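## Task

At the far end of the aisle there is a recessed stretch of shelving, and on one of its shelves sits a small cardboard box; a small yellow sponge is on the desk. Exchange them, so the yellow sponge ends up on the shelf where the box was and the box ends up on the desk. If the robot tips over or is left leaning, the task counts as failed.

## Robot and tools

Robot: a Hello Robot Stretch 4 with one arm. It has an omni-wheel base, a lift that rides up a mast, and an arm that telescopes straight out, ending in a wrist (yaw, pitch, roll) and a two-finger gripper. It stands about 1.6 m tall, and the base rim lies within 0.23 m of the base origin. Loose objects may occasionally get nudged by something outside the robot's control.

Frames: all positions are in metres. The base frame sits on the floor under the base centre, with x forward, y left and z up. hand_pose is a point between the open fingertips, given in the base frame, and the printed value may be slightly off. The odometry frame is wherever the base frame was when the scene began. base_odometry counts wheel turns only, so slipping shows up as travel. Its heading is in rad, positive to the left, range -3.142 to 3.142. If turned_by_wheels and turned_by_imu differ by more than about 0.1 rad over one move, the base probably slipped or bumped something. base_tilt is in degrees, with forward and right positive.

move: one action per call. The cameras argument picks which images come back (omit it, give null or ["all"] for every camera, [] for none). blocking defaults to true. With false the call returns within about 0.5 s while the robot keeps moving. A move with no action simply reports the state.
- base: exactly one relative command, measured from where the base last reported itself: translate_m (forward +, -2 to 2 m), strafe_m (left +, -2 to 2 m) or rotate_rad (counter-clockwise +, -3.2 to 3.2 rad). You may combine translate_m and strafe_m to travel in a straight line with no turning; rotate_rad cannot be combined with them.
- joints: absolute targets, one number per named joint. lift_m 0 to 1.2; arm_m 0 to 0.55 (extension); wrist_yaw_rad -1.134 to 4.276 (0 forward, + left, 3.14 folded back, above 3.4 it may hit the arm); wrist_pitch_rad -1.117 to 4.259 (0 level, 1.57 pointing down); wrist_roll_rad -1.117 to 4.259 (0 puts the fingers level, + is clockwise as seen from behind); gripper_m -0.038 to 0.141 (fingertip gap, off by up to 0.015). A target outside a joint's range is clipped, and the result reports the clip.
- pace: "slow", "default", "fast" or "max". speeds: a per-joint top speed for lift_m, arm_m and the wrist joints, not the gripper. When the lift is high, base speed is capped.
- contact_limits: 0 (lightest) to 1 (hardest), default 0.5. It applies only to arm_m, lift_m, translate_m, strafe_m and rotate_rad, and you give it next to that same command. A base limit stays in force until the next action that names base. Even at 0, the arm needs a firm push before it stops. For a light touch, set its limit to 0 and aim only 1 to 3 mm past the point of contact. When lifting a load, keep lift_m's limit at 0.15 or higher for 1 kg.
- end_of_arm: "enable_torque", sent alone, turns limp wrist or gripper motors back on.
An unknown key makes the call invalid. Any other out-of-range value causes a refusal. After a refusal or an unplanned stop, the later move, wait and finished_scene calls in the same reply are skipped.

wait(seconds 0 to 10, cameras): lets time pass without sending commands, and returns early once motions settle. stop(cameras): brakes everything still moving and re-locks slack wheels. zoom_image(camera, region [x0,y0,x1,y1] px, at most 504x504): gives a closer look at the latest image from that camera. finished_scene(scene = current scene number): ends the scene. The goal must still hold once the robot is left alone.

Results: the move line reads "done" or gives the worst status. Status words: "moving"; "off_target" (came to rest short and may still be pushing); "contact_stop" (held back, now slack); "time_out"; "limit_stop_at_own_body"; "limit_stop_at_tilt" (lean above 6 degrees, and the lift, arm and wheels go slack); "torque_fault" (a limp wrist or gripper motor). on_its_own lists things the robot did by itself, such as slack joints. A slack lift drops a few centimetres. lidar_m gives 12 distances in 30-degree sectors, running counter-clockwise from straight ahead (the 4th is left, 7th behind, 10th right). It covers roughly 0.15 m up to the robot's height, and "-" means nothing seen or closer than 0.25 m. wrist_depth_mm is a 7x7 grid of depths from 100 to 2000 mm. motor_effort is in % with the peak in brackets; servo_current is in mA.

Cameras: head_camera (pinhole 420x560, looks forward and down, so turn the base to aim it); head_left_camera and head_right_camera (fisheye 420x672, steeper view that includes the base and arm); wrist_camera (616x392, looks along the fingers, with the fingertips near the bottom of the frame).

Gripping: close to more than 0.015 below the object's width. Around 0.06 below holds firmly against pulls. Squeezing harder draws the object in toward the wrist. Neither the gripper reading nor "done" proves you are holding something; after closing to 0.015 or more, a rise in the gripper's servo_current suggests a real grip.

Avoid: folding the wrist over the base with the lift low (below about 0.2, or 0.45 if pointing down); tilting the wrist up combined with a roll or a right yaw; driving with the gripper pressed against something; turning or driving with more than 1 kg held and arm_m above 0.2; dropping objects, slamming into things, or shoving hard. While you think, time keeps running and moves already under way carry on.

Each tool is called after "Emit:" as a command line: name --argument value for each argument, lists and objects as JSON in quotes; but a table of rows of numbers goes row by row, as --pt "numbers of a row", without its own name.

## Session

Emit:
move

Scene clock: 0.00 s.
base_odometry: x=+0.000 y=+0.000 heading=+0.000
turned_by_wheels: +0.000
turned_by_imu: +0.000
base_tilt: forward=-0.1 right=-0.9
lidar_m: 1.18 1.97 0.85 0.95 1.65 2.75 1.49 1.35 2.05 1.17 1.01 1.01
base_status: not commanded
joint_positions: lift_m=+0.273 arm_m=+0.001 wrist_yaw_rad=+3.144 wrist_pitch_rad=+0.002 wrist_roll_rad=+0.000 gripper_m=+0.056
joint_status: not commanded
measured_speeds: all 0
motor_effort: lift_m=+20 arm_m=+0 wheel_0=-2 wheel_1=+0 wheel_2=+1
servo_current: wrist_yaw_rad=26 wrist_pitch_rad=33 wrist_roll_rad=52 gripper_m=33
hand_pose: x=-0.1168 y=+0.0868 z=+0.4511 quat_wxyz=(-0.001, -0.001, +0.000, +1.000) (m; base frame)
wrist_depth_mm: - 138 - - - - - / - 134 - - - - - / 114 137 218 - - - - / 135 157 - - - - - / 1576 - - - - - - / 1576 1661 213 1808 1921 - - / 1078 180 1078 179 183 1366 1308
pictures: head_camera, head_left_camera, head_right_camera, wrist_camera

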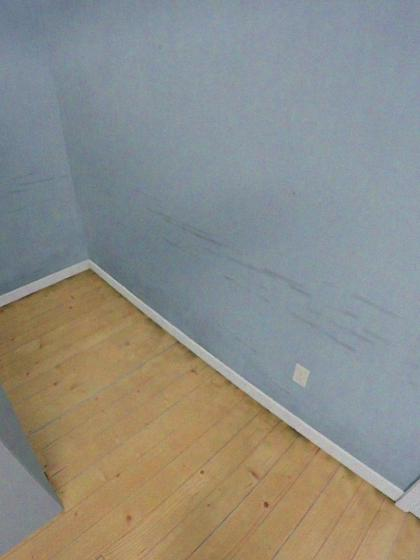

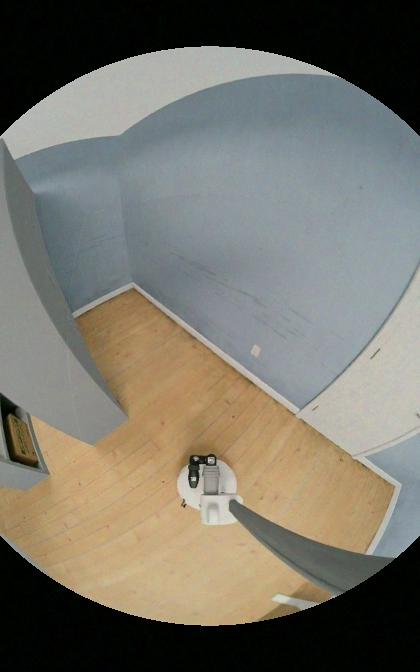

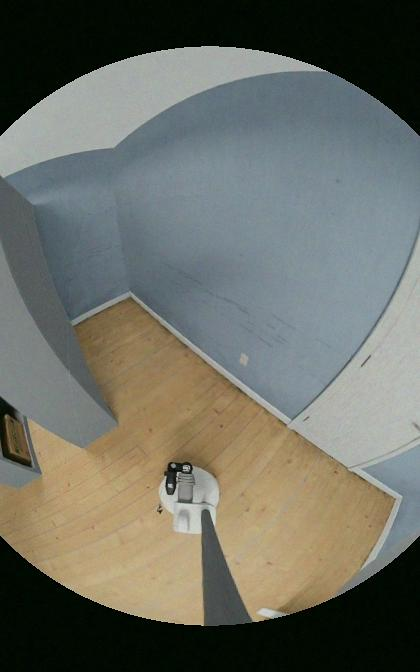

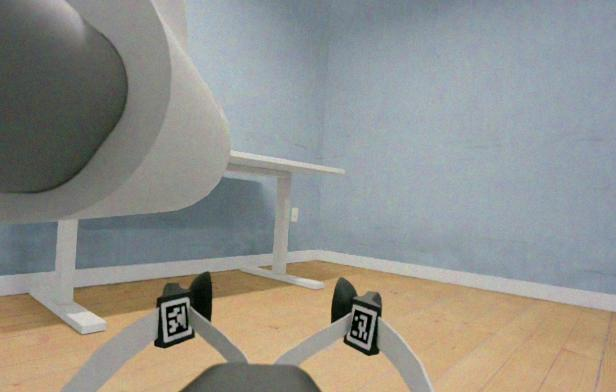

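Emit:
move --base '{"rotate_rad": -2.25}'

Scene clock: 2.87 s.
move: done
base_odometry: x=+0.000 y=+0.000 heading=-2.250
turned_by_wheels: -2.250
turned_by_imu: -2.198
base_tilt: forward=-0.1 right=-0.9
lidar_m: 2.05 1.26 1.00 1.01 1.09 1.63 0.85 0.92 1.46 2.75 1.64 1.35
base_status: done
joint_positions: lift_m=+0.273 arm_m=+0.001 wrist_yaw_rad=+3.144 wrist_pitch_rad=+0.002 wrist_roll_rad=+0.000 gripper_m=+0.056
joint_status: not commanded
measured_speeds: all 0
motor_effort: lift_m=+20(20) arm_m=-1(4) wheel_0=+2(11) wheel_1=+1(15) wheel_2=+3(15)
servo_current: wrist_yaw_rad=26(65) wrist_pitch_rad=52(59) wrist_roll_rad=46(59) gripper_m=46(52)
hand_pose: x=-0.1168 y=+0.0868 z=+0.4511 quat_wxyz=(-0.001, -0.001, +0.000, +1.000) (m; base frame)
wrist_depth_mm: - 138 - - - - - / - 135 - - - - - / 113 138 208 - - - - / 135 152 248 - - - - / - - - - - - - / 1430 - 193 1618 1921 1921 - / 1078 133 145 179 182 1366 1205
pictures: head_camera, head_left_camera, head_right_camera, wrist_camera

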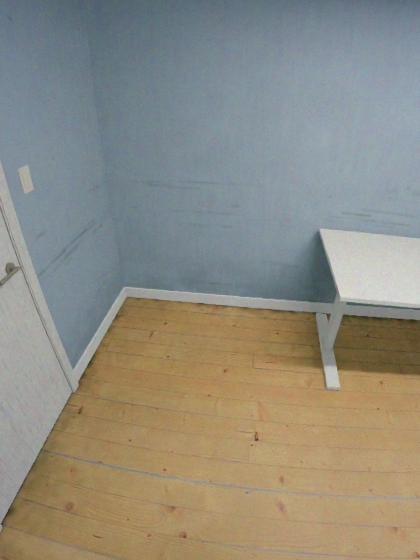

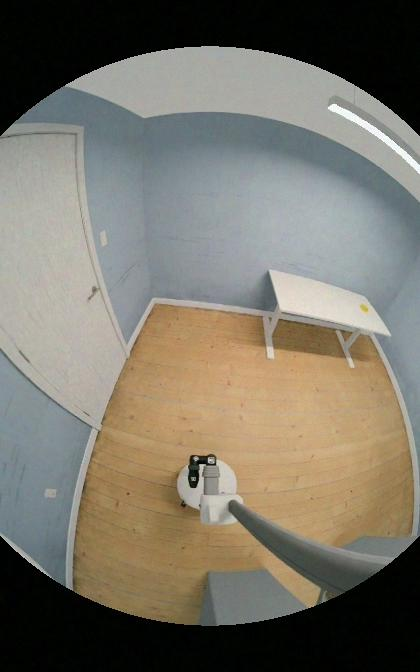

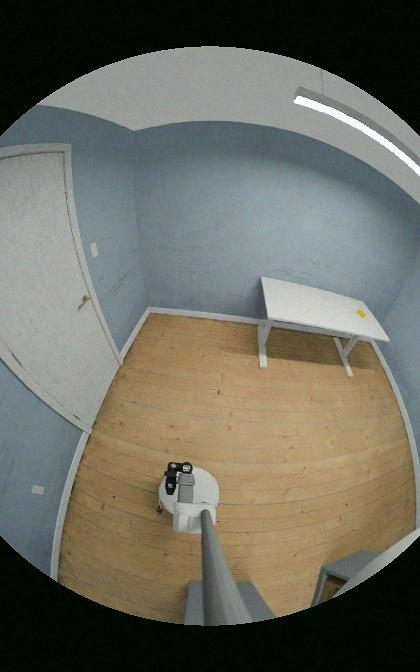

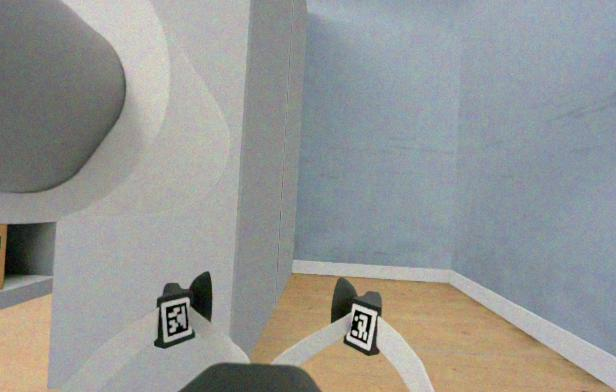

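Emit:
move --base '{"rotate_rad": -0.143}' --cameras '["head_camera", "head_left_camera"]'

Emit:
move --base '{"strafe_m": -1.1, "translate_m": 0.3}' --pace "fast" --cameras '["head_camera", "head_left_camera"]'

Scene clock: 4.33 s.
move: done
base_odometry: x=+0.000 y=+0.000 heading=-2.392
turned_by_wheels: -0.143
turned_by_imu: -0.139
base_tilt: forward=-0.1 right=-0.9
lidar_m: 1.56 1.46 1.03 1.00 1.06 1.39 0.85 0.87 1.45 2.76 1.85 1.34
base_status: done
joint_positions: lift_m=+0.273 arm_m=+0.001 wrist_yaw_rad=+3.144 wrist_pitch_rad=+0.002 wrist_roll_rad=+0.000 gripper_m=+0.056
joint_status: not commanded
measured_speeds: all 0
motor_effort: lift_m=+20(20) arm_m=-4(4) wheel_0=+2(7) wheel_1=+1(9) wheel_2=+2(9)
servo_current: wrist_yaw_rad=59(59) wrist_pitch_rad=46(52) wrist_roll_rad=46(52) gripper_m=39(39)
hand_pose: x=-0.1168 y=+0.0868 z=+0.4511 quat_wxyz=(-0.001, -0.001, +0.000, +1.000) (m; base frame)
wrist_depth_mm: - 138 - - - - - / - 135 - - - - - / 113 138 214 - - - - / 135 153 - - - - - / - - - - - - - / - - 211 1808 1921 1661 - / - 133 991 179 183 1281 -
pictures: head_camera, head_left_camera

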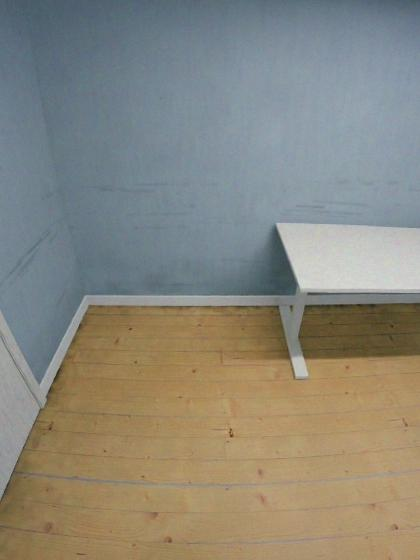

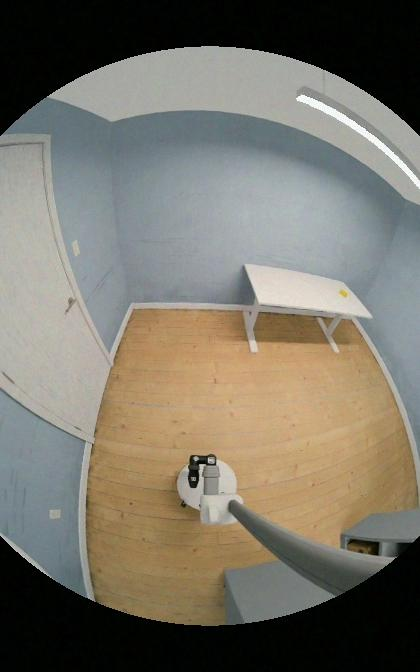

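Scene clock: 8.43 s.
move: done
base_odometry: x=-0.969 y=+0.601 heading=-2.393
turned_by_wheels: +0.000
turned_by_imu: +0.000
base_tilt: forward=-0.2 right=-0.9
lidar_m: 0.98 1.02 2.19 2.08 2.19 1.22 1.09 1.15 1.74 1.66 1.71 1.03
base_status: done
joint_positions: lift_m=+0.273 arm_m=+0.001 wrist_yaw_rad=+3.144 wrist_pitch_rad=+0.002 wrist_roll_rad=+0.000 gripper_m=+0.056
joint_status: not commanded
measured_speeds: all 0
motor_effort: lift_m=+19(20) arm_m=-4(4) wheel_0=-3(14) wheel_1=-1(17) wheel_2=+0(11)
servo_current: wrist_yaw_rad=39(85) wrist_pitch_rad=52(65) wrist_roll_rad=46(59) gripper_m=33(65)
hand_pose: x=-0.1168 y=+0.0868 z=+0.4511 quat_wxyz=(-0.001, -0.001, +0.000, +1.000) (m; base frame)
wrist_depth_mm: - 138 1499 - - - - / - 135 - - - - - / 113 138 213 - 1808 - - / 135 153 - - 1756 - - / - - - - - - - / 1576 - 211 1808 - - - / 1060 167 1008 179 183 - 1308
pictures: head_camera, head_left_camera

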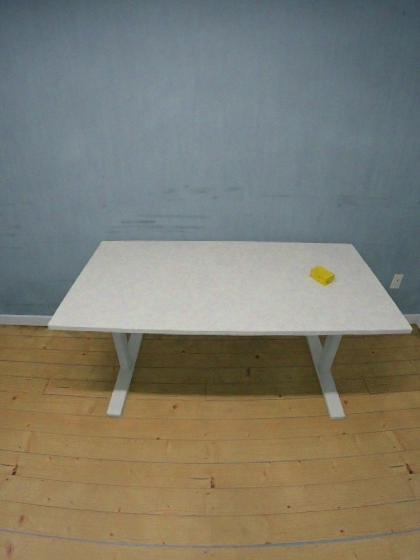

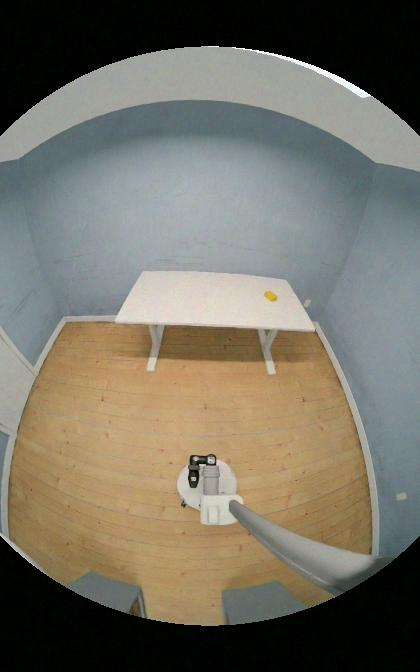

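Emit:
zoom_image --camera "head_camera" --region '[290, 250, 350, 300]'

Scaled by 8.400 from the camera's 420x560 image, which has a finer 600x800 frame.

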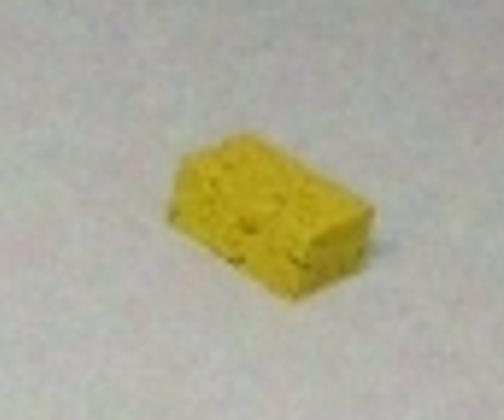

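Emit:
move --joints '{"lift_m": 0.76, "wrist_yaw_rad": 0.6, "gripper_m": 0.135}' --pace "fast" --cameras '[]'

Emit:
move --base '{"translate_m": 0.5, "strafe_m": -0.6}' --joints '{"wrist_pitch_rad": 0.36}' --contact_limits '{"translate_m": 0.2}'

Emit:
zoom_image --camera "wrist_camera" --region '[110, 100, 510, 392]'

Emit:
zoom_image --camera "head_camera" --region '[170, 280, 330, 480]'

Scene clock: 12.43 s.
move: done
base_odometry: x=-0.969 y=+0.601 heading=-2.393
turned_by_wheels: +0.000
turned_by_imu: +0.001
base_tilt: forward=-0.1 right=-0.9
lidar_m: 0.99 1.03 2.17 2.10 2.19 1.24 1.11 1.14 1.73 1.66 1.71 1.04
base_status: not commanded
joint_positions: lift_m=+0.760 arm_m=+0.001 wrist_yaw_rad=+0.601 wrist_pitch_rad=+0.002 wrist_roll_rad=+0.000 gripper_m=+0.135
joint_status: all done
measured_speeds: all 0
motor_effort: lift_m=+23(27) arm_m=-3(4) wheel_0=-2(3) wheel_1=-1(1) wheel_2=+0(0)
servo_current: wrist_yaw_rad=20(124) wrist_pitch_rad=39(59) wrist_roll_rad=46(59) gripper_m=33(98)
hand_pose: x=+0.4590 y=+0.0911 z=+0.9374 quat_wxyz=(+0.955, +0.000, +0.001, +0.296) (m; base frame)
wrist_depth_mm: - - - - - - - / - - - - - - - / - - - - - - - / - - - - - - - / - - - - - - - / - 189 1025 - 196 - - / 1921 - 169 154 - - -
pictures: none
No camera images: "cameras" was empty.

Scene clock: 16.50 s.
move: done
base_odometry: x=-1.743 y=+0.700 heading=-2.393
turned_by_wheels: +0.000
turned_by_imu: +0.000
base_tilt: forward=-0.1 right=-0.9
lidar_m: 0.48 0.52 0.68 2.68 2.80 1.68 1.59 1.53 1.11 1.04 1.09 0.51
base_status: done
joint_positions: lift_m=+0.760 arm_m=+0.001 wrist_yaw_rad=+0.601 wrist_pitch_rad=+0.358 wrist_roll_rad=+0.000 gripper_m=+0.135
joint_status: all done
measured_speeds: all 0
motor_effort: lift_m=+23(23) arm_m=-4(4) wheel_0=+0(13) wheel_1=-3(11) wheel_2=-1(10)
servo_current: wrist_yaw_rad=26(65) wrist_pitch_rad=33(78) wrist_roll_rad=52(59) gripper_m=39(59)
contact_limits: translate_m 0.2
hand_pose: x=+0.4439 y=+0.0807 z=+0.8368 quat_wxyz=(+0.940, -0.053, +0.170, +0.291) (m; base frame)
wrist_depth_mm: - - - - - - - / - - - - - - - / - - - - - - - / - - - - 585 - - / 1708 - - - - - - / 1430 187 - - 196 - - / 1118 1205 1160 154 - - -
pictures: head_camera, head_left_camera, head_right_camera, wrist_camera

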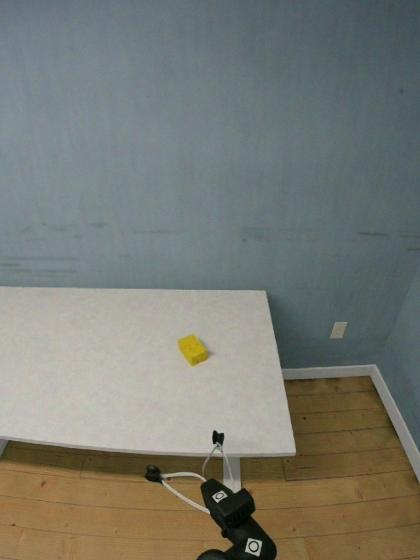

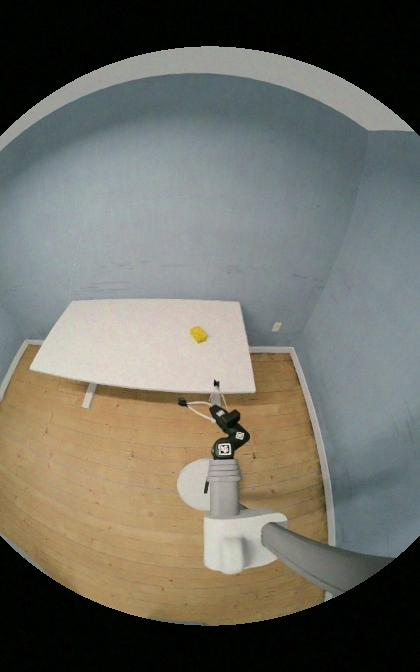

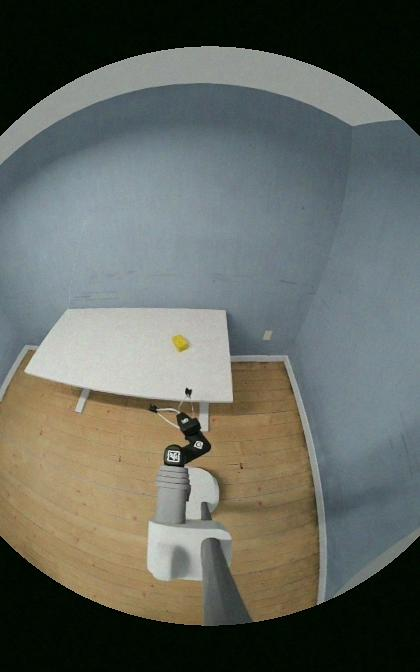

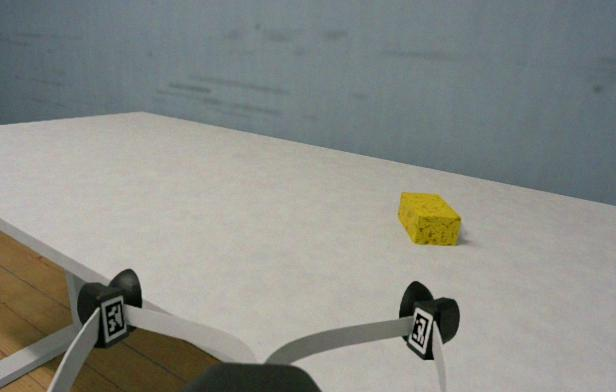

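Scaled by 1.260.

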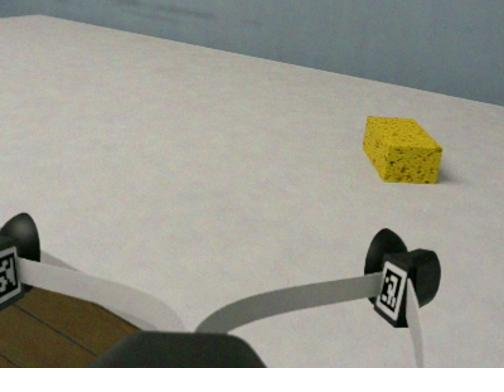

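Scaled by 2.520 from the camera's 420x560 image, which has a finer 600x800 frame.

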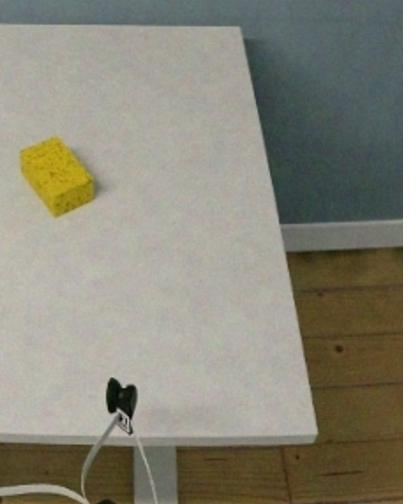

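Emit:
move --base '{"strafe_m": 0.026}' --joints '{"arm_m": 0.385, "lift_m": 0.73}' --contact_limits '{"strafe_m": 0.2, "arm_m": 0.1}' --cameras '["head_camera", "wrist_camera"]'

Emit:
zoom_image --camera "wrist_camera" --region '[60, 200, 480, 392]'

Emit:
zoom_image --camera "head_camera" --region '[130, 290, 270, 430]'

Scene clock: 19.60 s.
move: done
base_odometry: x=-1.726 y=+0.681 heading=-2.393
turned_by_wheels: +0.000
turned_by_imu: +0.001
base_tilt: forward=-0.1 right=-0.9
lidar_m: 0.48 0.51 0.72 2.66 2.79 1.65 1.58 1.58 1.14 1.06 1.10 0.52
base_status: done
joint_positions: lift_m=+0.730 arm_m=+0.385 wrist_yaw_rad=+0.601 wrist_pitch_rad=+0.358 wrist_roll_rad=+0.000 gripper_m=+0.135
joint_status: all done
measured_speeds: all 0
motor_effort: lift_m=+14(21) arm_m=+5(7) wheel_0=+0(9) wheel_1=-1(13) wheel_2=+0(6)
servo_current: wrist_yaw_rad=46(72) wrist_pitch_rad=46(52) wrist_roll_rad=46(59) gripper_m=33(59)
contact_limits: arm_m 0.1; strafe_m 0.2
hand_pose: x=+0.8280 y=+0.0806 z=+0.8074 quat_wxyz=(+0.940, -0.053, +0.170, +0.291) (m; base frame)
wrist_depth_mm: - - - - - - - / - - - - - - - / - - - - - - - / - - - - - - - / - - - - - - - / - 187 - 277 197 - - / - - 146 160 213 - -
pictures: head_camera, wrist_camera

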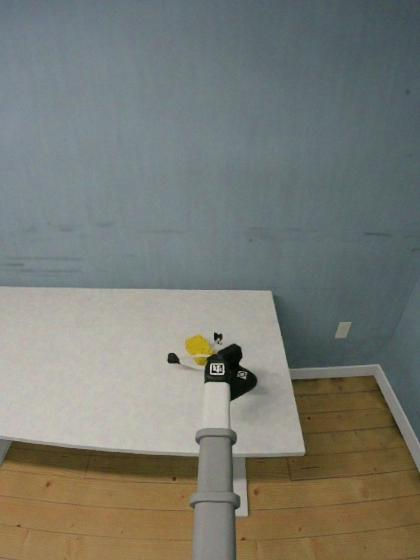

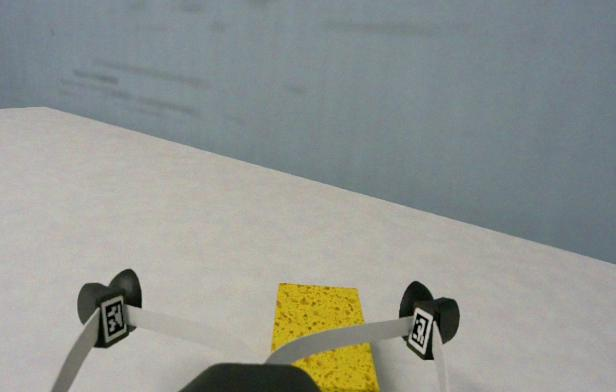

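Scaled by 1.200.

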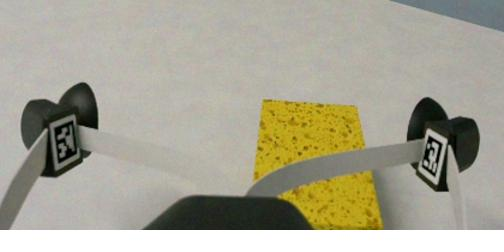

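Scaled by 3.600 from the camera's 420x560 image, which has a finer 600x800 frame.

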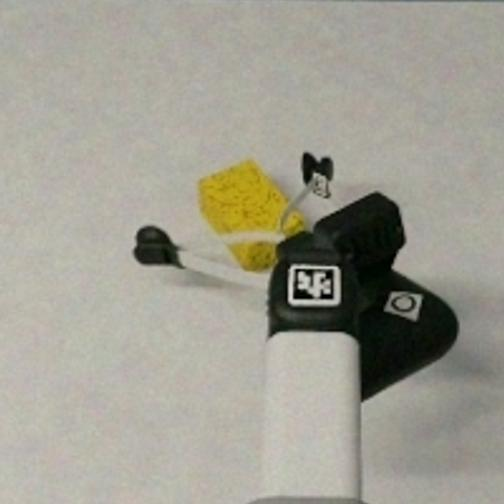

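Emit:
move --base '{"strafe_m": 0.003}' --joints '{"arm_m": 0.438, "lift_m": 0.74, "wrist_pitch_rad": 0.5}' --contact_limits '{"strafe_m": 0.2, "arm_m": 0.1}' --cameras '["head_camera", "wrist_camera"]'

Emit:
zoom_image --camera "wrist_camera" --region '[60, 200, 480, 392]'

Emit:
zoom_image --camera "head_camera" --region '[130, 290, 270, 430]'

Scene clock: 21.87 s.
move: done
base_odometry: x=-1.724 y=+0.679 heading=-2.393
turned_by_wheels: +0.000
turned_by_imu: +0.000
base_tilt: forward=-0.1 right=-0.9
lidar_m: 0.50 0.51 0.70 2.67 2.76 1.67 1.59 1.59 1.14 1.07 1.11 0.52
base_status: done
joint_positions: lift_m=+0.740 arm_m=+0.438 wrist_yaw_rad=+0.601 wrist_pitch_rad=+0.498 wrist_roll_rad=+0.000 gripper_m=+0.135
joint_status: all done
measured_speeds: all 0
motor_effort: lift_m=+23(24) arm_m=+5(7) wheel_0=+0(9) wheel_1=-3(8) wheel_2=+0(3)
servo_current: wrist_yaw_rad=59(65) wrist_pitch_rad=26(85) wrist_roll_rad=52(52) gripper_m=46(59)
contact_limits: arm_m 0.1; strafe_m 0.2
hand_pose: x=+0.8672 y=+0.0711 z=+0.7801 quat_wxyz=(+0.926, -0.073, +0.236, +0.287) (m; base frame)
wrist_depth_mm: - - - - - - - / - - - - - - - / - - - - - - - / - - - - - - - / - - - - - - - / - 186 220 230 195 - - / - - 146 160 - - -
pictures: head_camera, wrist_camera

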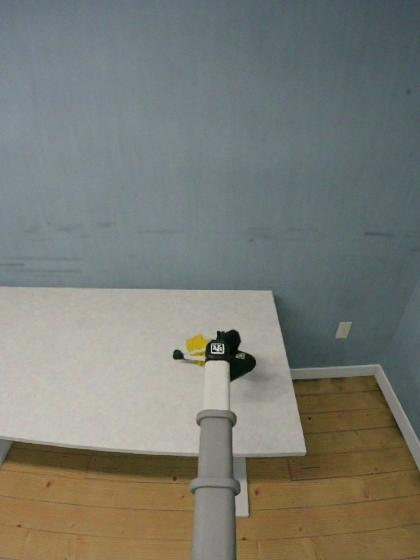

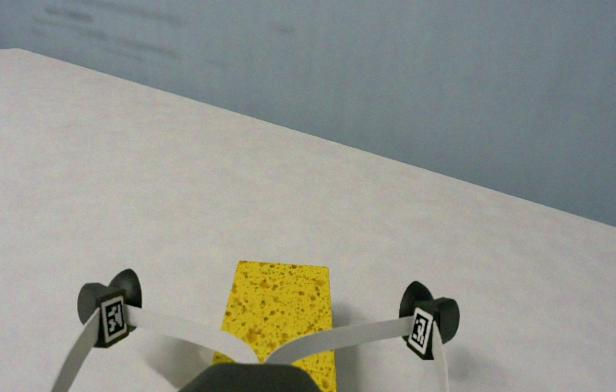

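Scaled by 1.200.

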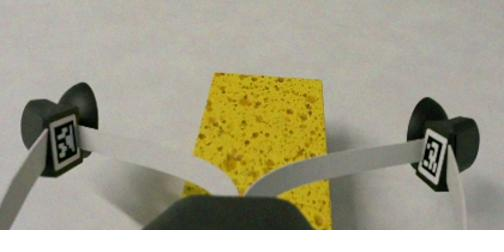

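Scaled by 3.600 from the camera's 420x560 image, which has a finer 600x800 frame.

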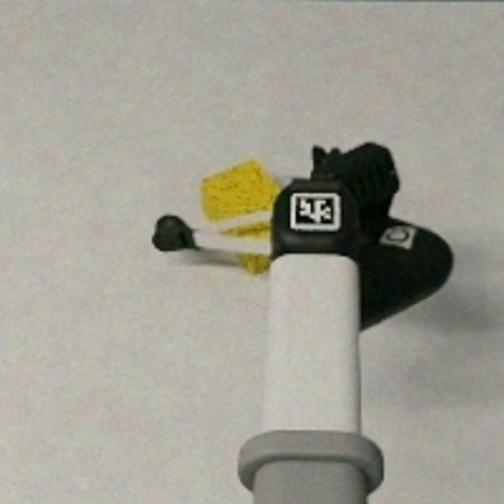

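Emit:
move --base '{"strafe_m": -0.01}' --joints '{"arm_m": 0.422}' --contact_limits '{"strafe_m": 0.2}' --cameras '[]'

Emit:
move --joints '{"lift_m": 0.705}' --contact_limits '{"lift_m": 0.1}' --pace "slow" --cameras '["head_camera", "wrist_camera"]'

Emit:
zoom_image --camera "wrist_camera" --region '[60, 200, 480, 392]'

Emit:
zoom_image --camera "head_camera" --region '[130, 290, 270, 430]'

Scene clock: 24.43 s.
move: done
base_odometry: x=-1.730 y=+0.686 heading=-2.393
turned_by_wheels: +0.000
turned_by_imu: +0.001
base_tilt: forward=-0.1 right=-0.9
lidar_m: 0.48 0.52 0.70 2.68 2.81 1.67 1.59 1.56 1.12 1.06 1.09 0.52
base_status: done
joint_positions: lift_m=+0.740 arm_m=+0.422 wrist_yaw_rad=+0.601 wrist_pitch_rad=+0.498 wrist_roll_rad=+0.000 gripper_m=+0.135
joint_status: all done
measured_speeds: all 0
motor_effort: lift_m=+23(23) arm_m=-4(5) wheel_0=+3(9) wheel_1=-2(11) wheel_2=+0(3)
servo_current: wrist_yaw_rad=33(65) wrist_pitch_rad=26(46) wrist_roll_rad=52(59) gripper_m=52(52)
contact_limits: strafe_m 0.2
hand_pose: x=+0.8514 y=+0.0711 z=+0.7800 quat_wxyz=(+0.926, -0.073, +0.236, +0.287) (m; base frame)
wrist_depth_mm: - - - - - - - / - - - - - - - / - - - - - - - / - - - - - - - / - - - 268 - - - / - 187 220 229 195 - - / - - 146 160 - - -
pictures: none
No camera images: "cameras" was empty.

Scene clock: 25.57 s.
move: done
base_odometry: x=-1.730 y=+0.686 heading=-2.393
turned_by_wheels: +0.000
turned_by_imu: +0.000
base_tilt: forward=-0.1 right=-0.9
lidar_m: 0.50 0.52 0.72 2.69 2.80 1.67 1.59 1.57 1.12 1.06 1.10 0.51
base_status: not commanded
joint_positions: lift_m=+0.705 arm_m=+0.422 wrist_yaw_rad=+0.601 wrist_pitch_rad=+0.498 wrist_roll_rad=+0.000 gripper_m=+0.135
joint_status: all done
measured_speeds: all 0
motor_effort: lift_m=+13(21) arm_m=-4(5) wheel_0=+2(3) wheel_1=-2(2) wheel_2=+0(0)
servo_current: wrist_yaw_rad=52(59) wrist_pitch_rad=39(59) wrist_roll_rad=46(59) gripper_m=26(46)
contact_limits: lift_m 0.1; strafe_m 0.2
hand_pose: x=+0.8514 y=+0.0711 z=+0.7459 quat_wxyz=(+0.926, -0.073, +0.236, +0.287) (m; base frame)
wrist_depth_mm: - - - - - - - / - - - - - - - / - - - - - - - / - - - - - - - / - - 220 224 - - - / - 188 183 186 196 - - / - - 153 160 - - -
pictures: head_camera, wrist_camera

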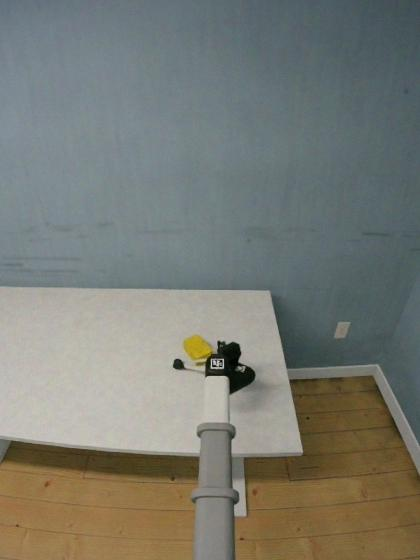

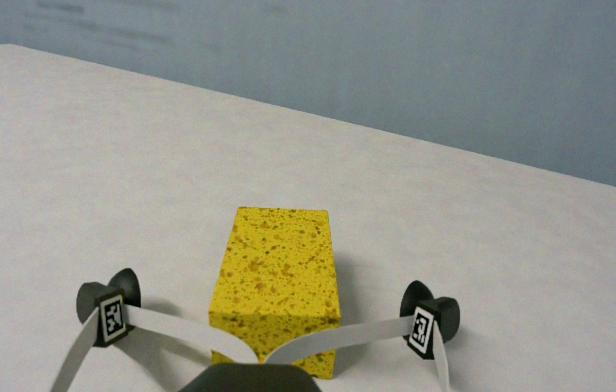

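Scaled by 1.200.

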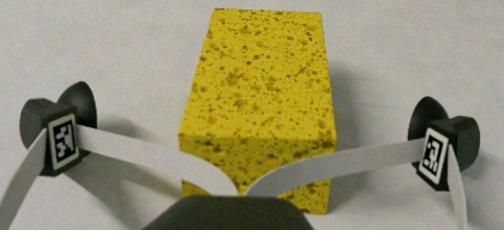

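Scaled by 3.600 from the camera's 420x560 image, which has a finer 600x800 frame.

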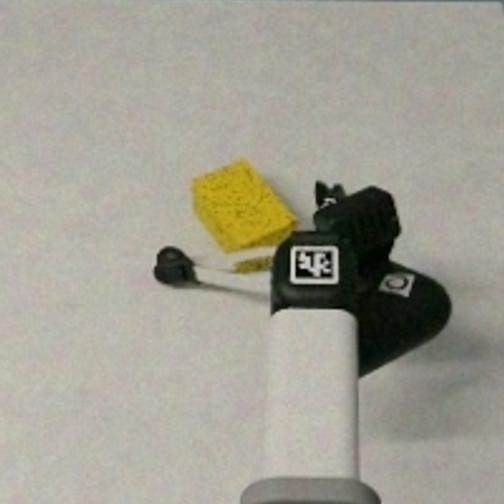

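Emit:
move --base '{"strafe_m": 0.005}' --joints '{"arm_m": 0.437}' --contact_limits '{"strafe_m": 0.2}' --cameras '[]'

Emit:
move --joints '{"lift_m": 0.688}' --contact_limits '{"lift_m": 0.1}' --pace "slow" --cameras '["wrist_camera"]'

Emit:
zoom_image --camera "wrist_camera" --region '[60, 200, 480, 392]'

Scene clock: 27.00 s.
move: done
base_odometry: x=-1.727 y=+0.683 heading=-2.393
turned_by_wheels: +0.000
turned_by_imu: +0.000
base_tilt: forward=-0.2 right=-0.9
lidar_m: 0.48 0.52 0.68 2.68 2.79 1.67 1.59 1.57 1.12 1.05 1.11 0.52
base_status: done
joint_positions: lift_m=+0.705 arm_m=+0.437 wrist_yaw_rad=+0.601 wrist_pitch_rad=+0.498 wrist_roll_rad=+0.000 gripper_m=+0.135
joint_status: all done
measured_speeds: all 0
motor_effort: lift_m=+13(13) arm_m=+5(7) wheel_0=+1(7) wheel_1=-2(8) wheel_2=+0(3)
servo_current: wrist_yaw_rad=59(65) wrist_pitch_rad=26(52) wrist_roll_rad=52(59) gripper_m=33(52)
contact_limits: lift_m 0.1; strafe_m 0.2
hand_pose: x=+0.8662 y=+0.0711 z=+0.7458 quat_wxyz=(+0.926, -0.073, +0.236, +0.287) (m; base frame)
wrist_depth_mm: - - - - - - - / - - - - - - - / - - - - - - - / - - - - - - - / - - 221 224 - - - / - 184 181 185 196 - - / - - 153 160 - - -
pictures: none
No camera images: "cameras" was empty.

Scene clock: 27.87 s.
move: done
base_odometry: x=-1.727 y=+0.683 heading=-2.393
turned_by_wheels: +0.000
turned_by_imu: +0.000
base_tilt: forward=-0.1 right=-0.9
lidar_m: 0.49 0.51 0.70 2.69 2.78 1.67 1.59 1.56 1.14 1.05 1.09 0.52
base_status: not commanded
joint_positions: lift_m=+0.689 arm_m=+0.437 wrist_yaw_rad=+0.600 wrist_pitch_rad=+0.497 wrist_roll_rad=+0.000 gripper_m=+0.135
joint_status: all done
measured_speeds: all 0
motor_effort: lift_m=+8(13) arm_m=+5(6) wheel_0=+1(2) wheel_1=-2(2) wheel_2=+0(0)
servo_current: wrist_yaw_rad=46(65) wrist_pitch_rad=39(46) wrist_roll_rad=52(59) gripper_m=46(46)
contact_limits: lift_m 0.1; strafe_m 0.2
hand_pose: x=+0.8664 y=+0.0711 z=+0.7297 quat_wxyz=(+0.926, -0.073, +0.235, +0.287) (m; base frame)
wrist_depth_mm: - - - - - - - / - - - - - - - / - - - - - - - / - - - - - - - / - - 216 220 - - - / - 183 176 178 195 - - / - - 148 159 - - -
pictures: wrist_camera

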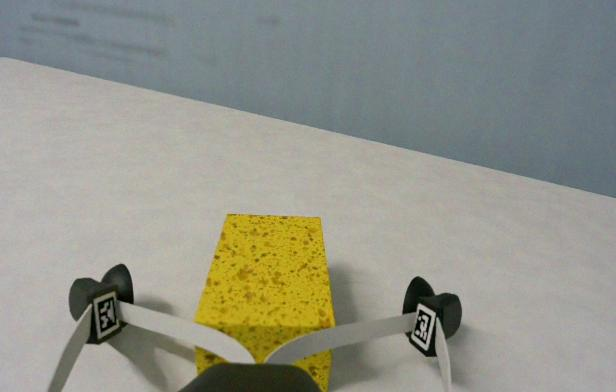

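Scaled by 1.200.

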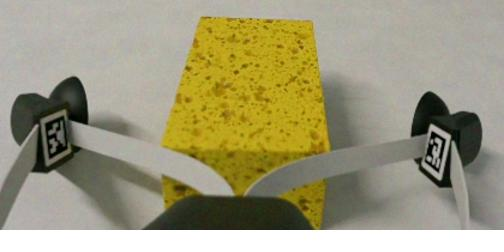

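Emit:
move --joints '{"lift_m": 0.692}' --pace "slow" --cameras '[]'

Emit:
move --joints '{"gripper_m": 0.02}' --cameras '["wrist_camera", "head_camera"]'

Emit:
zoom_image --camera "wrist_camera" --region '[60, 200, 480, 392]'

Scene clock: 28.77 s.
move: done
base_odometry: x=-1.727 y=+0.683 heading=-2.393
turned_by_wheels: +0.000
turned_by_imu: +0.000
base_tilt: forward=-0.2 right=-0.9
lidar_m: 0.50 0.51 0.70 2.68 2.80 1.67 1.58 1.56 1.13 1.07 1.10 0.51
base_status: not commanded
joint_positions: lift_m=+0.692 arm_m=+0.437 wrist_yaw_rad=+0.600 wrist_pitch_rad=+0.497 wrist_roll_rad=+0.000 gripper_m=+0.135
joint_status: all done
measured_speeds: all 0
motor_effort: lift_m=+19(19) arm_m=+5(5) wheel_0=+1(2) wheel_1=-2(2) wheel_2=+0(0)
servo_current: wrist_yaw_rad=46(65) wrist_pitch_rad=33(46) wrist_roll_rad=52(52) gripper_m=33(52)
contact_limits: strafe_m 0.2
hand_pose: x=+0.8664 y=+0.0711 z=+0.7328 quat_wxyz=(+0.926, -0.073, +0.235, +0.287) (m; base frame)
wrist_depth_mm: - - - - - - - / - - - - - - - / - - - - - - - / - - - - - - - / - - 216 221 - - - / - 182 178 179 195 - - / - - 150 159 - - -
pictures: none
No camera images: "cameras" was empty.

Scene clock: 30.83 s.
move: done
base_odometry: x=-1.727 y=+0.683 heading=-2.393
turned_by_wheels: +0.000
turned_by_imu: +0.001
base_tilt: forward=-0.1 right=-0.9
lidar_m: 0.49 0.50 0.70 2.68 2.78 1.67 1.59 1.58 1.13 1.06 1.10 0.52
base_status: not commanded
joint_positions: lift_m=+0.692 arm_m=+0.437 wrist_yaw_rad=+0.600 wrist_pitch_rad=+0.496 wrist_roll_rad=+0.000 gripper_m=+0.021
joint_status: all done
measured_speeds: all 0
motor_effort: lift_m=+19(19) arm_m=+4(6) wheel_0=+1(1) wheel_1=-2(2) wheel_2=+0(0)
servo_current: wrist_yaw_rad=33(78) wrist_pitch_rad=39(59) wrist_roll_rad=46(59) gripper_m=78(156)
contact_limits: strafe_m 0.2
hand_pose: x=+0.8665 y=+0.0711 z=+0.7329 quat_wxyz=(+0.926, -0.073, +0.235, +0.287) (m; base frame)
wrist_depth_mm: - - - - - - - / - - - - - - - / - - - - - - - / - - - - - - - / - - 214 220 - - - / - 179 180 177 187 - - / - - 160 161 173 - -
pictures: head_camera, wrist_camera

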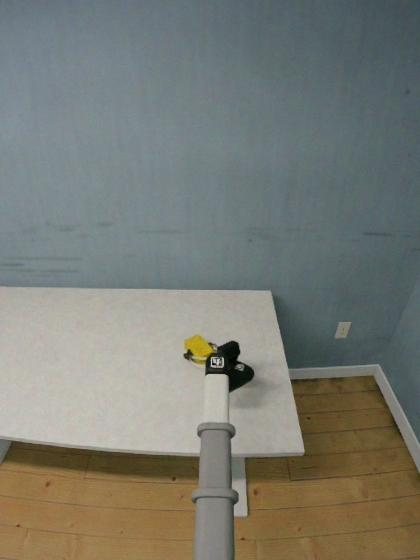

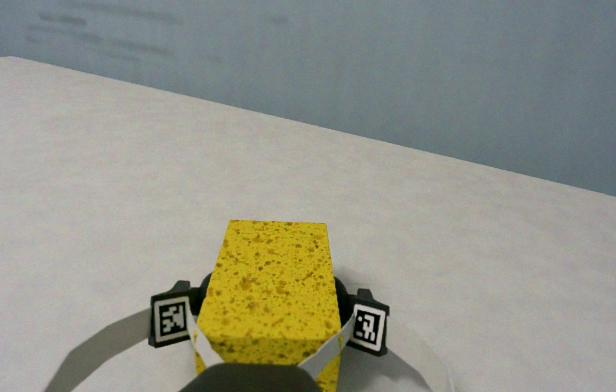

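Scaled by 1.200.

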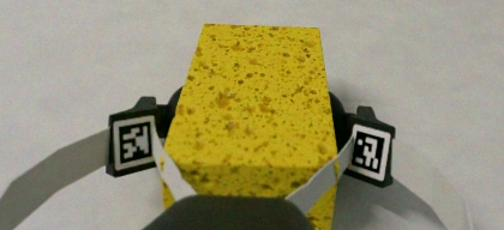

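Emit:
move --joints '{"lift_m": 0.79}' --pace "slow" --cameras '["wrist_camera", "head_camera"]'

Scene clock: 32.67 s.
move: done
base_odometry: x=-1.727 y=+0.683 heading=-2.393
turned_by_wheels: +0.000
turned_by_imu: +0.000
base_tilt: forward=-0.1 right=-0.9
lidar_m: 0.48 0.52 0.72 2.69 2.78 1.67 1.59 1.57 1.14 1.06 1.11 0.52
base_status: not commanded
joint_positions: lift_m=+0.790 arm_m=+0.437 wrist_yaw_rad=+0.600 wrist_pitch_rad=+0.498 wrist_roll_rad=+0.000 gripper_m=+0.021
joint_status: all done
measured_speeds: all 0
motor_effort: lift_m=+23(25) arm_m=+4(5) wheel_0=+1(1) wheel_1=-2(2) wheel_2=+0(0)
servo_current: wrist_yaw_rad=65(72) wrist_pitch_rad=20(59) wrist_roll_rad=46(52) gripper_m=78(91)
contact_limits: strafe_m 0.2
hand_pose: x=+0.8662 y=+0.0710 z=+0.8300 quat_wxyz=(+0.926, -0.073, +0.236, +0.287) (m; base frame)
wrist_depth_mm: - - - - - - - / - - - - - - - / - - - - - - - / - - - - - - - / - - 219 223 - - - / - 179 183 179 187 - - / - - 159 157 172 - -
pictures: head_camera, wrist_camera

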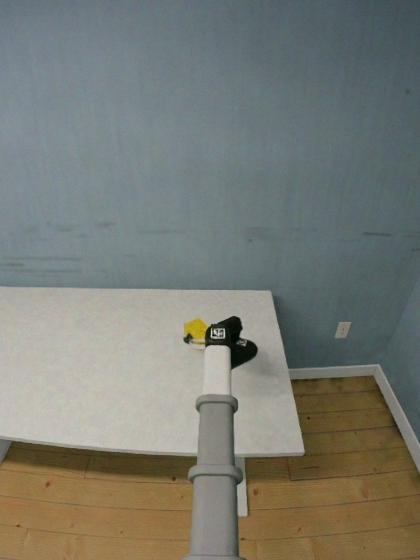

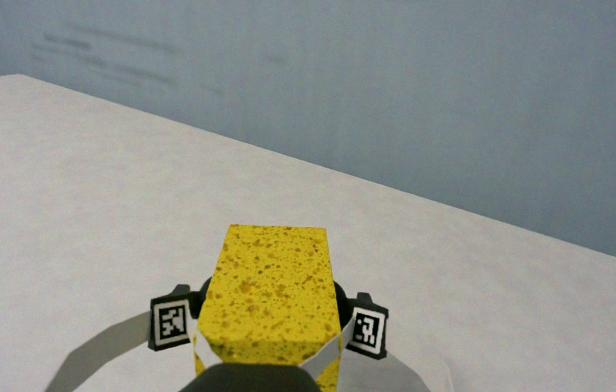

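Emit:
move --joints '{"arm_m": 0.0}' --cameras '[]'

Emit:
move --base '{"translate_m": -0.35, "strafe_m": 0.82}' --joints '{"wrist_yaw_rad": 0.0}' --pace "fast" --cameras '["head_camera"]'

Emit:
move --base '{"rotate_rad": -3.2}' --joints '{"lift_m": 0.6}' --cameras '["head_camera", "wrist_camera", "head_left_camera"]'

Scene clock: 35.70 s.
move: done
base_odometry: x=-1.727 y=+0.683 heading=-2.393
turned_by_wheels: +0.000
turned_by_imu: +0.001
base_tilt: forward=-0.1 right=-0.9
lidar_m: 0.48 0.51 0.70 2.68 2.79 1.67 1.60 1.56 1.13 1.06 1.10 0.52
base_status: not commanded
joint_positions: lift_m=+0.790 arm_m=+0.001 wrist_yaw_rad=+0.600 wrist_pitch_rad=+0.499 wrist_roll_rad=+0.000 gripper_m=+0.021
joint_status: all done
measured_speeds: all 0
motor_effort: lift_m=+23(24) arm_m=-5(7) wheel_0=+1(2) wheel_1=-2(2) wheel_2=+0(0)
servo_current: wrist_yaw_rad=59(78) wrist_pitch_rad=39(59) wrist_roll_rad=46(59) gripper_m=72(85)
contact_limits: strafe_m 0.2
hand_pose: x=+0.4302 y=+0.0710 z=+0.8300 quat_wxyz=(+0.926, -0.073, +0.236, +0.287) (m; base frame)
wrist_depth_mm: - - - - - - - / - - - - - - - / - - - - - - - / - - - - - - - / 1499 - 218 223 - - - / 1281 1281 183 179 187 - - / 1078 1042 161 157 172 - -
pictures: none
No camera images: "cameras" was empty.

Scene clock: 39.37 s.
move: done
base_odometry: x=-0.912 y=+0.320 heading=-2.393
turned_by_wheels: +0.000
turned_by_imu: +0.002
base_tilt: forward=-0.1 right=-0.9
lidar_m: 0.83 0.87 1.96 1.85 1.94 1.34 1.31 1.31 1.99 1.89 1.21 0.87
base_status: done
joint_positions: lift_m=+0.790 arm_m=+0.001 wrist_yaw_rad=+0.001 wrist_pitch_rad=+0.499 wrist_roll_rad=+0.000 gripper_m=+0.021
joint_status: all done
measured_speeds: all 0
motor_effort: lift_m=+23(24) arm_m=-4(5) wheel_0=+2(15) wheel_1=+2(15) wheel_2=+0(10)
servo_current: wrist_yaw_rad=59(111) wrist_pitch_rad=26(59) wrist_roll_rad=52(59) gripper_m=78(91)
hand_pose: x=+0.4253 y=-0.0871 z=+0.8300 quat_wxyz=(+0.969, +0.000, +0.247, +0.001) (m; base frame)
wrist_depth_mm: - - - - - - - / - - - - - - - / - - - - - - - / - - - - - - - / 1464 1430 231 223 1576 1618 1576 / 1255 1255 183 178 1366 1397 1397 / 1060 1042 161 157 182 1205 1205
pictures: head_camera

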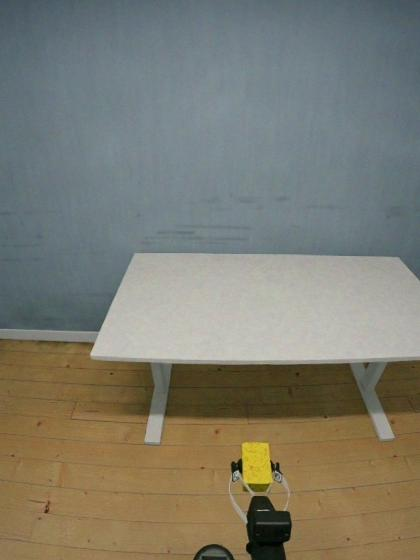

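Scene clock: 42.27 s.
move: done
base_odometry: x=-0.912 y=+0.320 heading=+0.691
turned_by_wheels: -3.200
turned_by_imu: -3.127
base_tilt: forward=-0.1 right=-0.9
lidar_m: 1.29 1.31 2.00 1.89 1.23 0.90 0.84 0.85 1.95 1.84 1.92 1.33
base_status: done
joint_positions: lift_m=+0.600 arm_m=+0.001 wrist_yaw_rad=+0.001 wrist_pitch_rad=+0.499 wrist_roll_rad=+0.000 gripper_m=+0.021
joint_status: all done
measured_speeds: all 0
motor_effort: lift_m=+16(20) arm_m=-5(5) wheel_0=+1(11) wheel_1=+1(13) wheel_2=+2(14)
servo_current: wrist_yaw_rad=65(65) wrist_pitch_rad=33(59) wrist_roll_rad=52(59) gripper_m=72(91)
hand_pose: x=+0.4253 y=-0.0871 z=+0.6406 quat_wxyz=(+0.969, +0.000, +0.247, +0.001) (m; base frame)
wrist_depth_mm: - - - 1756 - - - / - 1336 - - - - - / - 1042 - - - - - / - 1397 1618 1576 - 1808 1863 / - 1229 1182 223 1281 1366 1397 / 1008 1060 183 179 1118 1138 1138 / 878 842 161 158 182 960 976
pictures: head_camera, head_left_camera, wrist_camera

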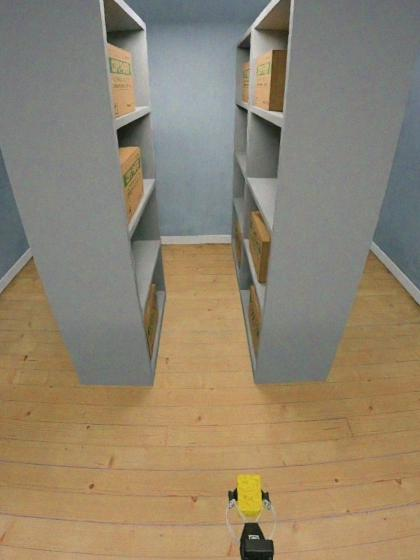

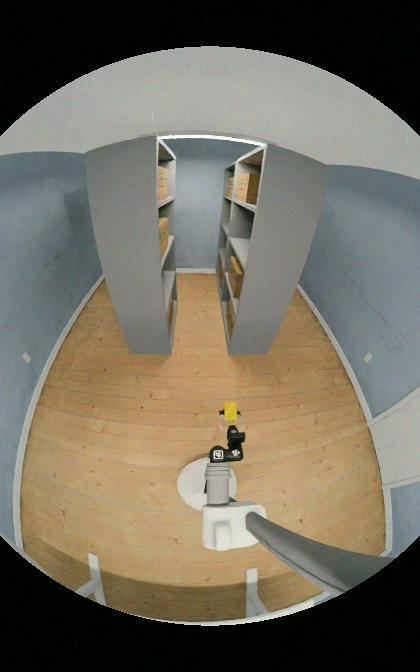

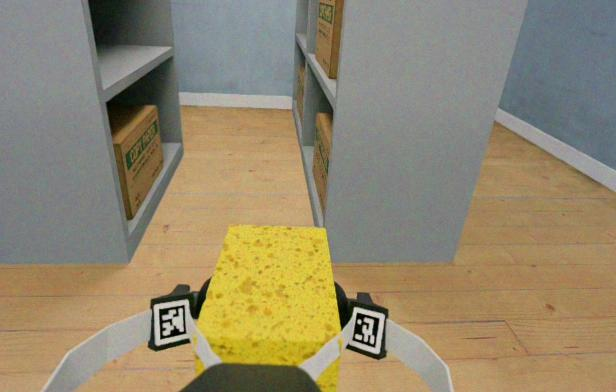

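Emit:
move --base '{"translate_m": 0.65, "strafe_m": 0.085}' --cameras '["head_camera"]'

Scene clock: 47.03 s.
move: done
base_odometry: x=-0.466 y=+0.800 heading=+0.691
turned_by_wheels: +0.000
turned_by_imu: +0.000
base_tilt: forward=-0.1 right=-0.9
lidar_m: 1.12 0.67 0.84 1.84 1.89 1.56 1.50 1.54 2.02 1.92 0.92 0.72
base_status: done
joint_positions: lift_m=+0.600 arm_m=+0.001 wrist_yaw_rad=+0.001 wrist_pitch_rad=+0.499 wrist_roll_rad=+0.000 gripper_m=+0.021
joint_status: not commanded
measured_speeds: all 0
motor_effort: lift_m=+15(16) arm_m=-4(5) wheel_0=+3(8) wheel_1=+4(13) wheel_2=-2(16)
servo_current: wrist_yaw_rad=26(65) wrist_pitch_rad=52(59) wrist_roll_rad=46(59) gripper_m=59(98)
hand_pose: x=+0.4253 y=-0.0871 z=+0.6406 quat_wxyz=(+0.969, +0.000, +0.247, +0.001) (m; base frame)
wrist_depth_mm: - - - - 778 647 - / - - - - 778 683 - / - 1808 - - 741 723 - / - 1464 1618 1661 - - - / - 1182 1182 223 - - - / - 904 183 178 187 - - / 130 854 161 157 180 - -
pictures: head_camera

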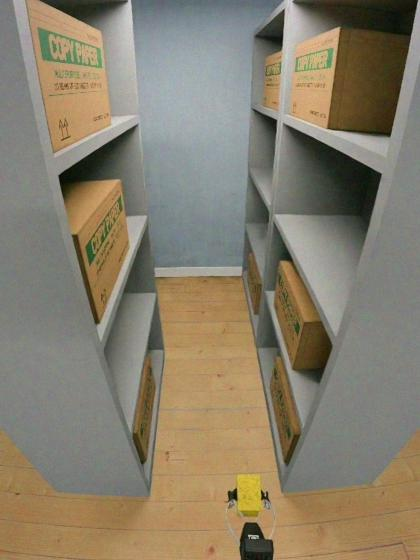

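Emit:
move --base '{"rotate_rad": 0.042}' --cameras '[]'

Emit:
move --base '{"strafe_m": -0.045, "translate_m": 0.1}' --cameras '["head_camera"]'

Scene clock: 48.67 s.
move: done
base_odometry: x=-0.466 y=+0.800 heading=+0.732
turned_by_wheels: +0.042
turned_by_imu: +0.041
base_tilt: forward=-0.1 right=-0.9
lidar_m: 1.11 0.67 0.87 1.84 1.92 1.53 1.50 1.56 1.99 1.93 0.88 0.72
base_status: done
joint_positions: lift_m=+0.600 arm_m=+0.001 wrist_yaw_rad=+0.001 wrist_pitch_rad=+0.499 wrist_roll_rad=+0.000 gripper_m=+0.021
joint_status: not commanded
measured_speeds: all 0
motor_effort: lift_m=+16(16) arm_m=-5(5) wheel_0=-2(5) wheel_1=-3(8) wheel_2=+0(7)
servo_current: wrist_yaw_rad=59(72) wrist_pitch_rad=39(52) wrist_roll_rad=46(52) gripper_m=85(91)
hand_pose: x=+0.4252 y=-0.0871 z=+0.6406 quat_wxyz=(+0.969, +0.000, +0.247, +0.001) (m; base frame)
wrist_depth_mm: - - - - 866 634 387 / - - - - 854 668 - / - - - - 759 715 - / 549 - 1618 1708 - - - / - 1138 1182 222 - - - / - 854 184 179 187 - - / 130 820 161 157 180 - -
pictures: none
No camera images: "cameras" was empty.

Scene clock: 50.23 s.
move: done
base_odometry: x=-0.361 y=+0.833 heading=+0.733
turned_by_wheels: +0.000
turned_by_imu: +0.000
base_tilt: forward=-0.1 right=-0.9
lidar_m: 1.12 0.60 0.74 1.88 1.95 1.66 1.59 1.67 1.93 1.87 0.76 0.61
base_status: done
joint_positions: lift_m=+0.600 arm_m=+0.001 wrist_yaw_rad=+0.001 wrist_pitch_rad=+0.499 wrist_roll_rad=+0.000 gripper_m=+0.021
joint_status: not commanded
measured_speeds: all 0
motor_effort: lift_m=+16(16) arm_m=-4(5) wheel_0=+1(10) wheel_1=+2(8) wheel_2=+1(14)
servo_current: wrist_yaw_rad=39(65) wrist_pitch_rad=39(59) wrist_roll_rad=46(59) gripper_m=78(91)
hand_pose: x=+0.4252 y=-0.0871 z=+0.6406 quat_wxyz=(+0.969, +0.000, +0.247, +0.001) (m; base frame)
wrist_depth_mm: - - - - 788 539 535 / - - - - 778 574 - / - 1921 - - 634 615 - / - 1308 1618 1661 - - - / - 1160 1182 223 - - - / - 917 183 179 187 - - / 130 854 161 157 172 - -
pictures: head_camera

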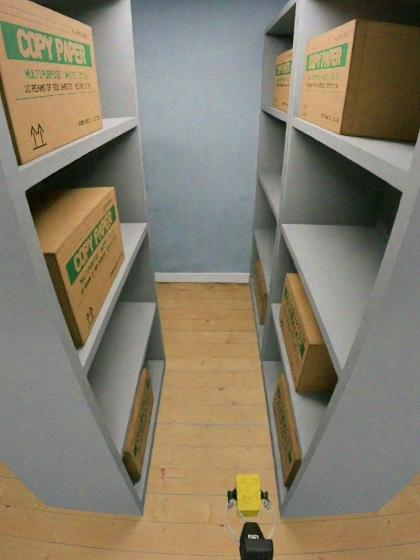

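Emit:
move --base '{"translate_m": 0.5}' --contact_limits '{"translate_m": 0.2}' --cameras '["head_camera"]'

Scene clock: 53.53 s.
move: done
base_odometry: x=+0.010 y=+1.168 heading=+0.733
turned_by_wheels: +0.000
turned_by_imu: +0.000
base_tilt: forward=-0.1 right=-0.9
lidar_m: 1.12 0.44 0.32 0.31 1.97 2.18 2.15 2.64 1.93 0.29 0.30 0.42
base_status: done
joint_positions: lift_m=+0.600 arm_m=+0.001 wrist_yaw_rad=+0.001 wrist_pitch_rad=+0.499 wrist_roll_rad=+0.000 gripper_m=+0.021
joint_status: not commanded
measured_speeds: all 0
motor_effort: lift_m=+16(16) arm_m=-4(5) wheel_0=+3(9) wheel_1=+2(11) wheel_2=+1(13)
servo_current: wrist_yaw_rad=39(72) wrist_pitch_rad=33(52) wrist_roll_rad=52(59) gripper_m=85(85)
contact_limits: translate_m 0.2
hand_pose: x=+0.4252 y=-0.0871 z=+0.6406 quat_wxyz=(+0.969, +0.000, +0.247, +0.001) (m; base frame)
wrist_depth_mm: - - - - - 402 306 / - - - - - 421 304 / 668 - - - 759 418 304 / 741 1537 1576 1661 - 415 300 / - 1255 1182 223 - 387 298 / - 1042 184 178 187 362 296 / - 842 161 157 172 - 294
pictures: head_camera

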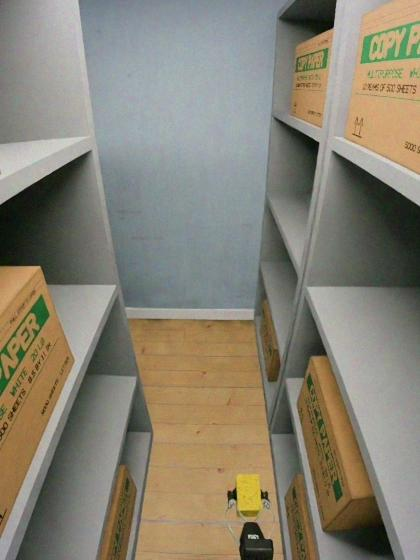

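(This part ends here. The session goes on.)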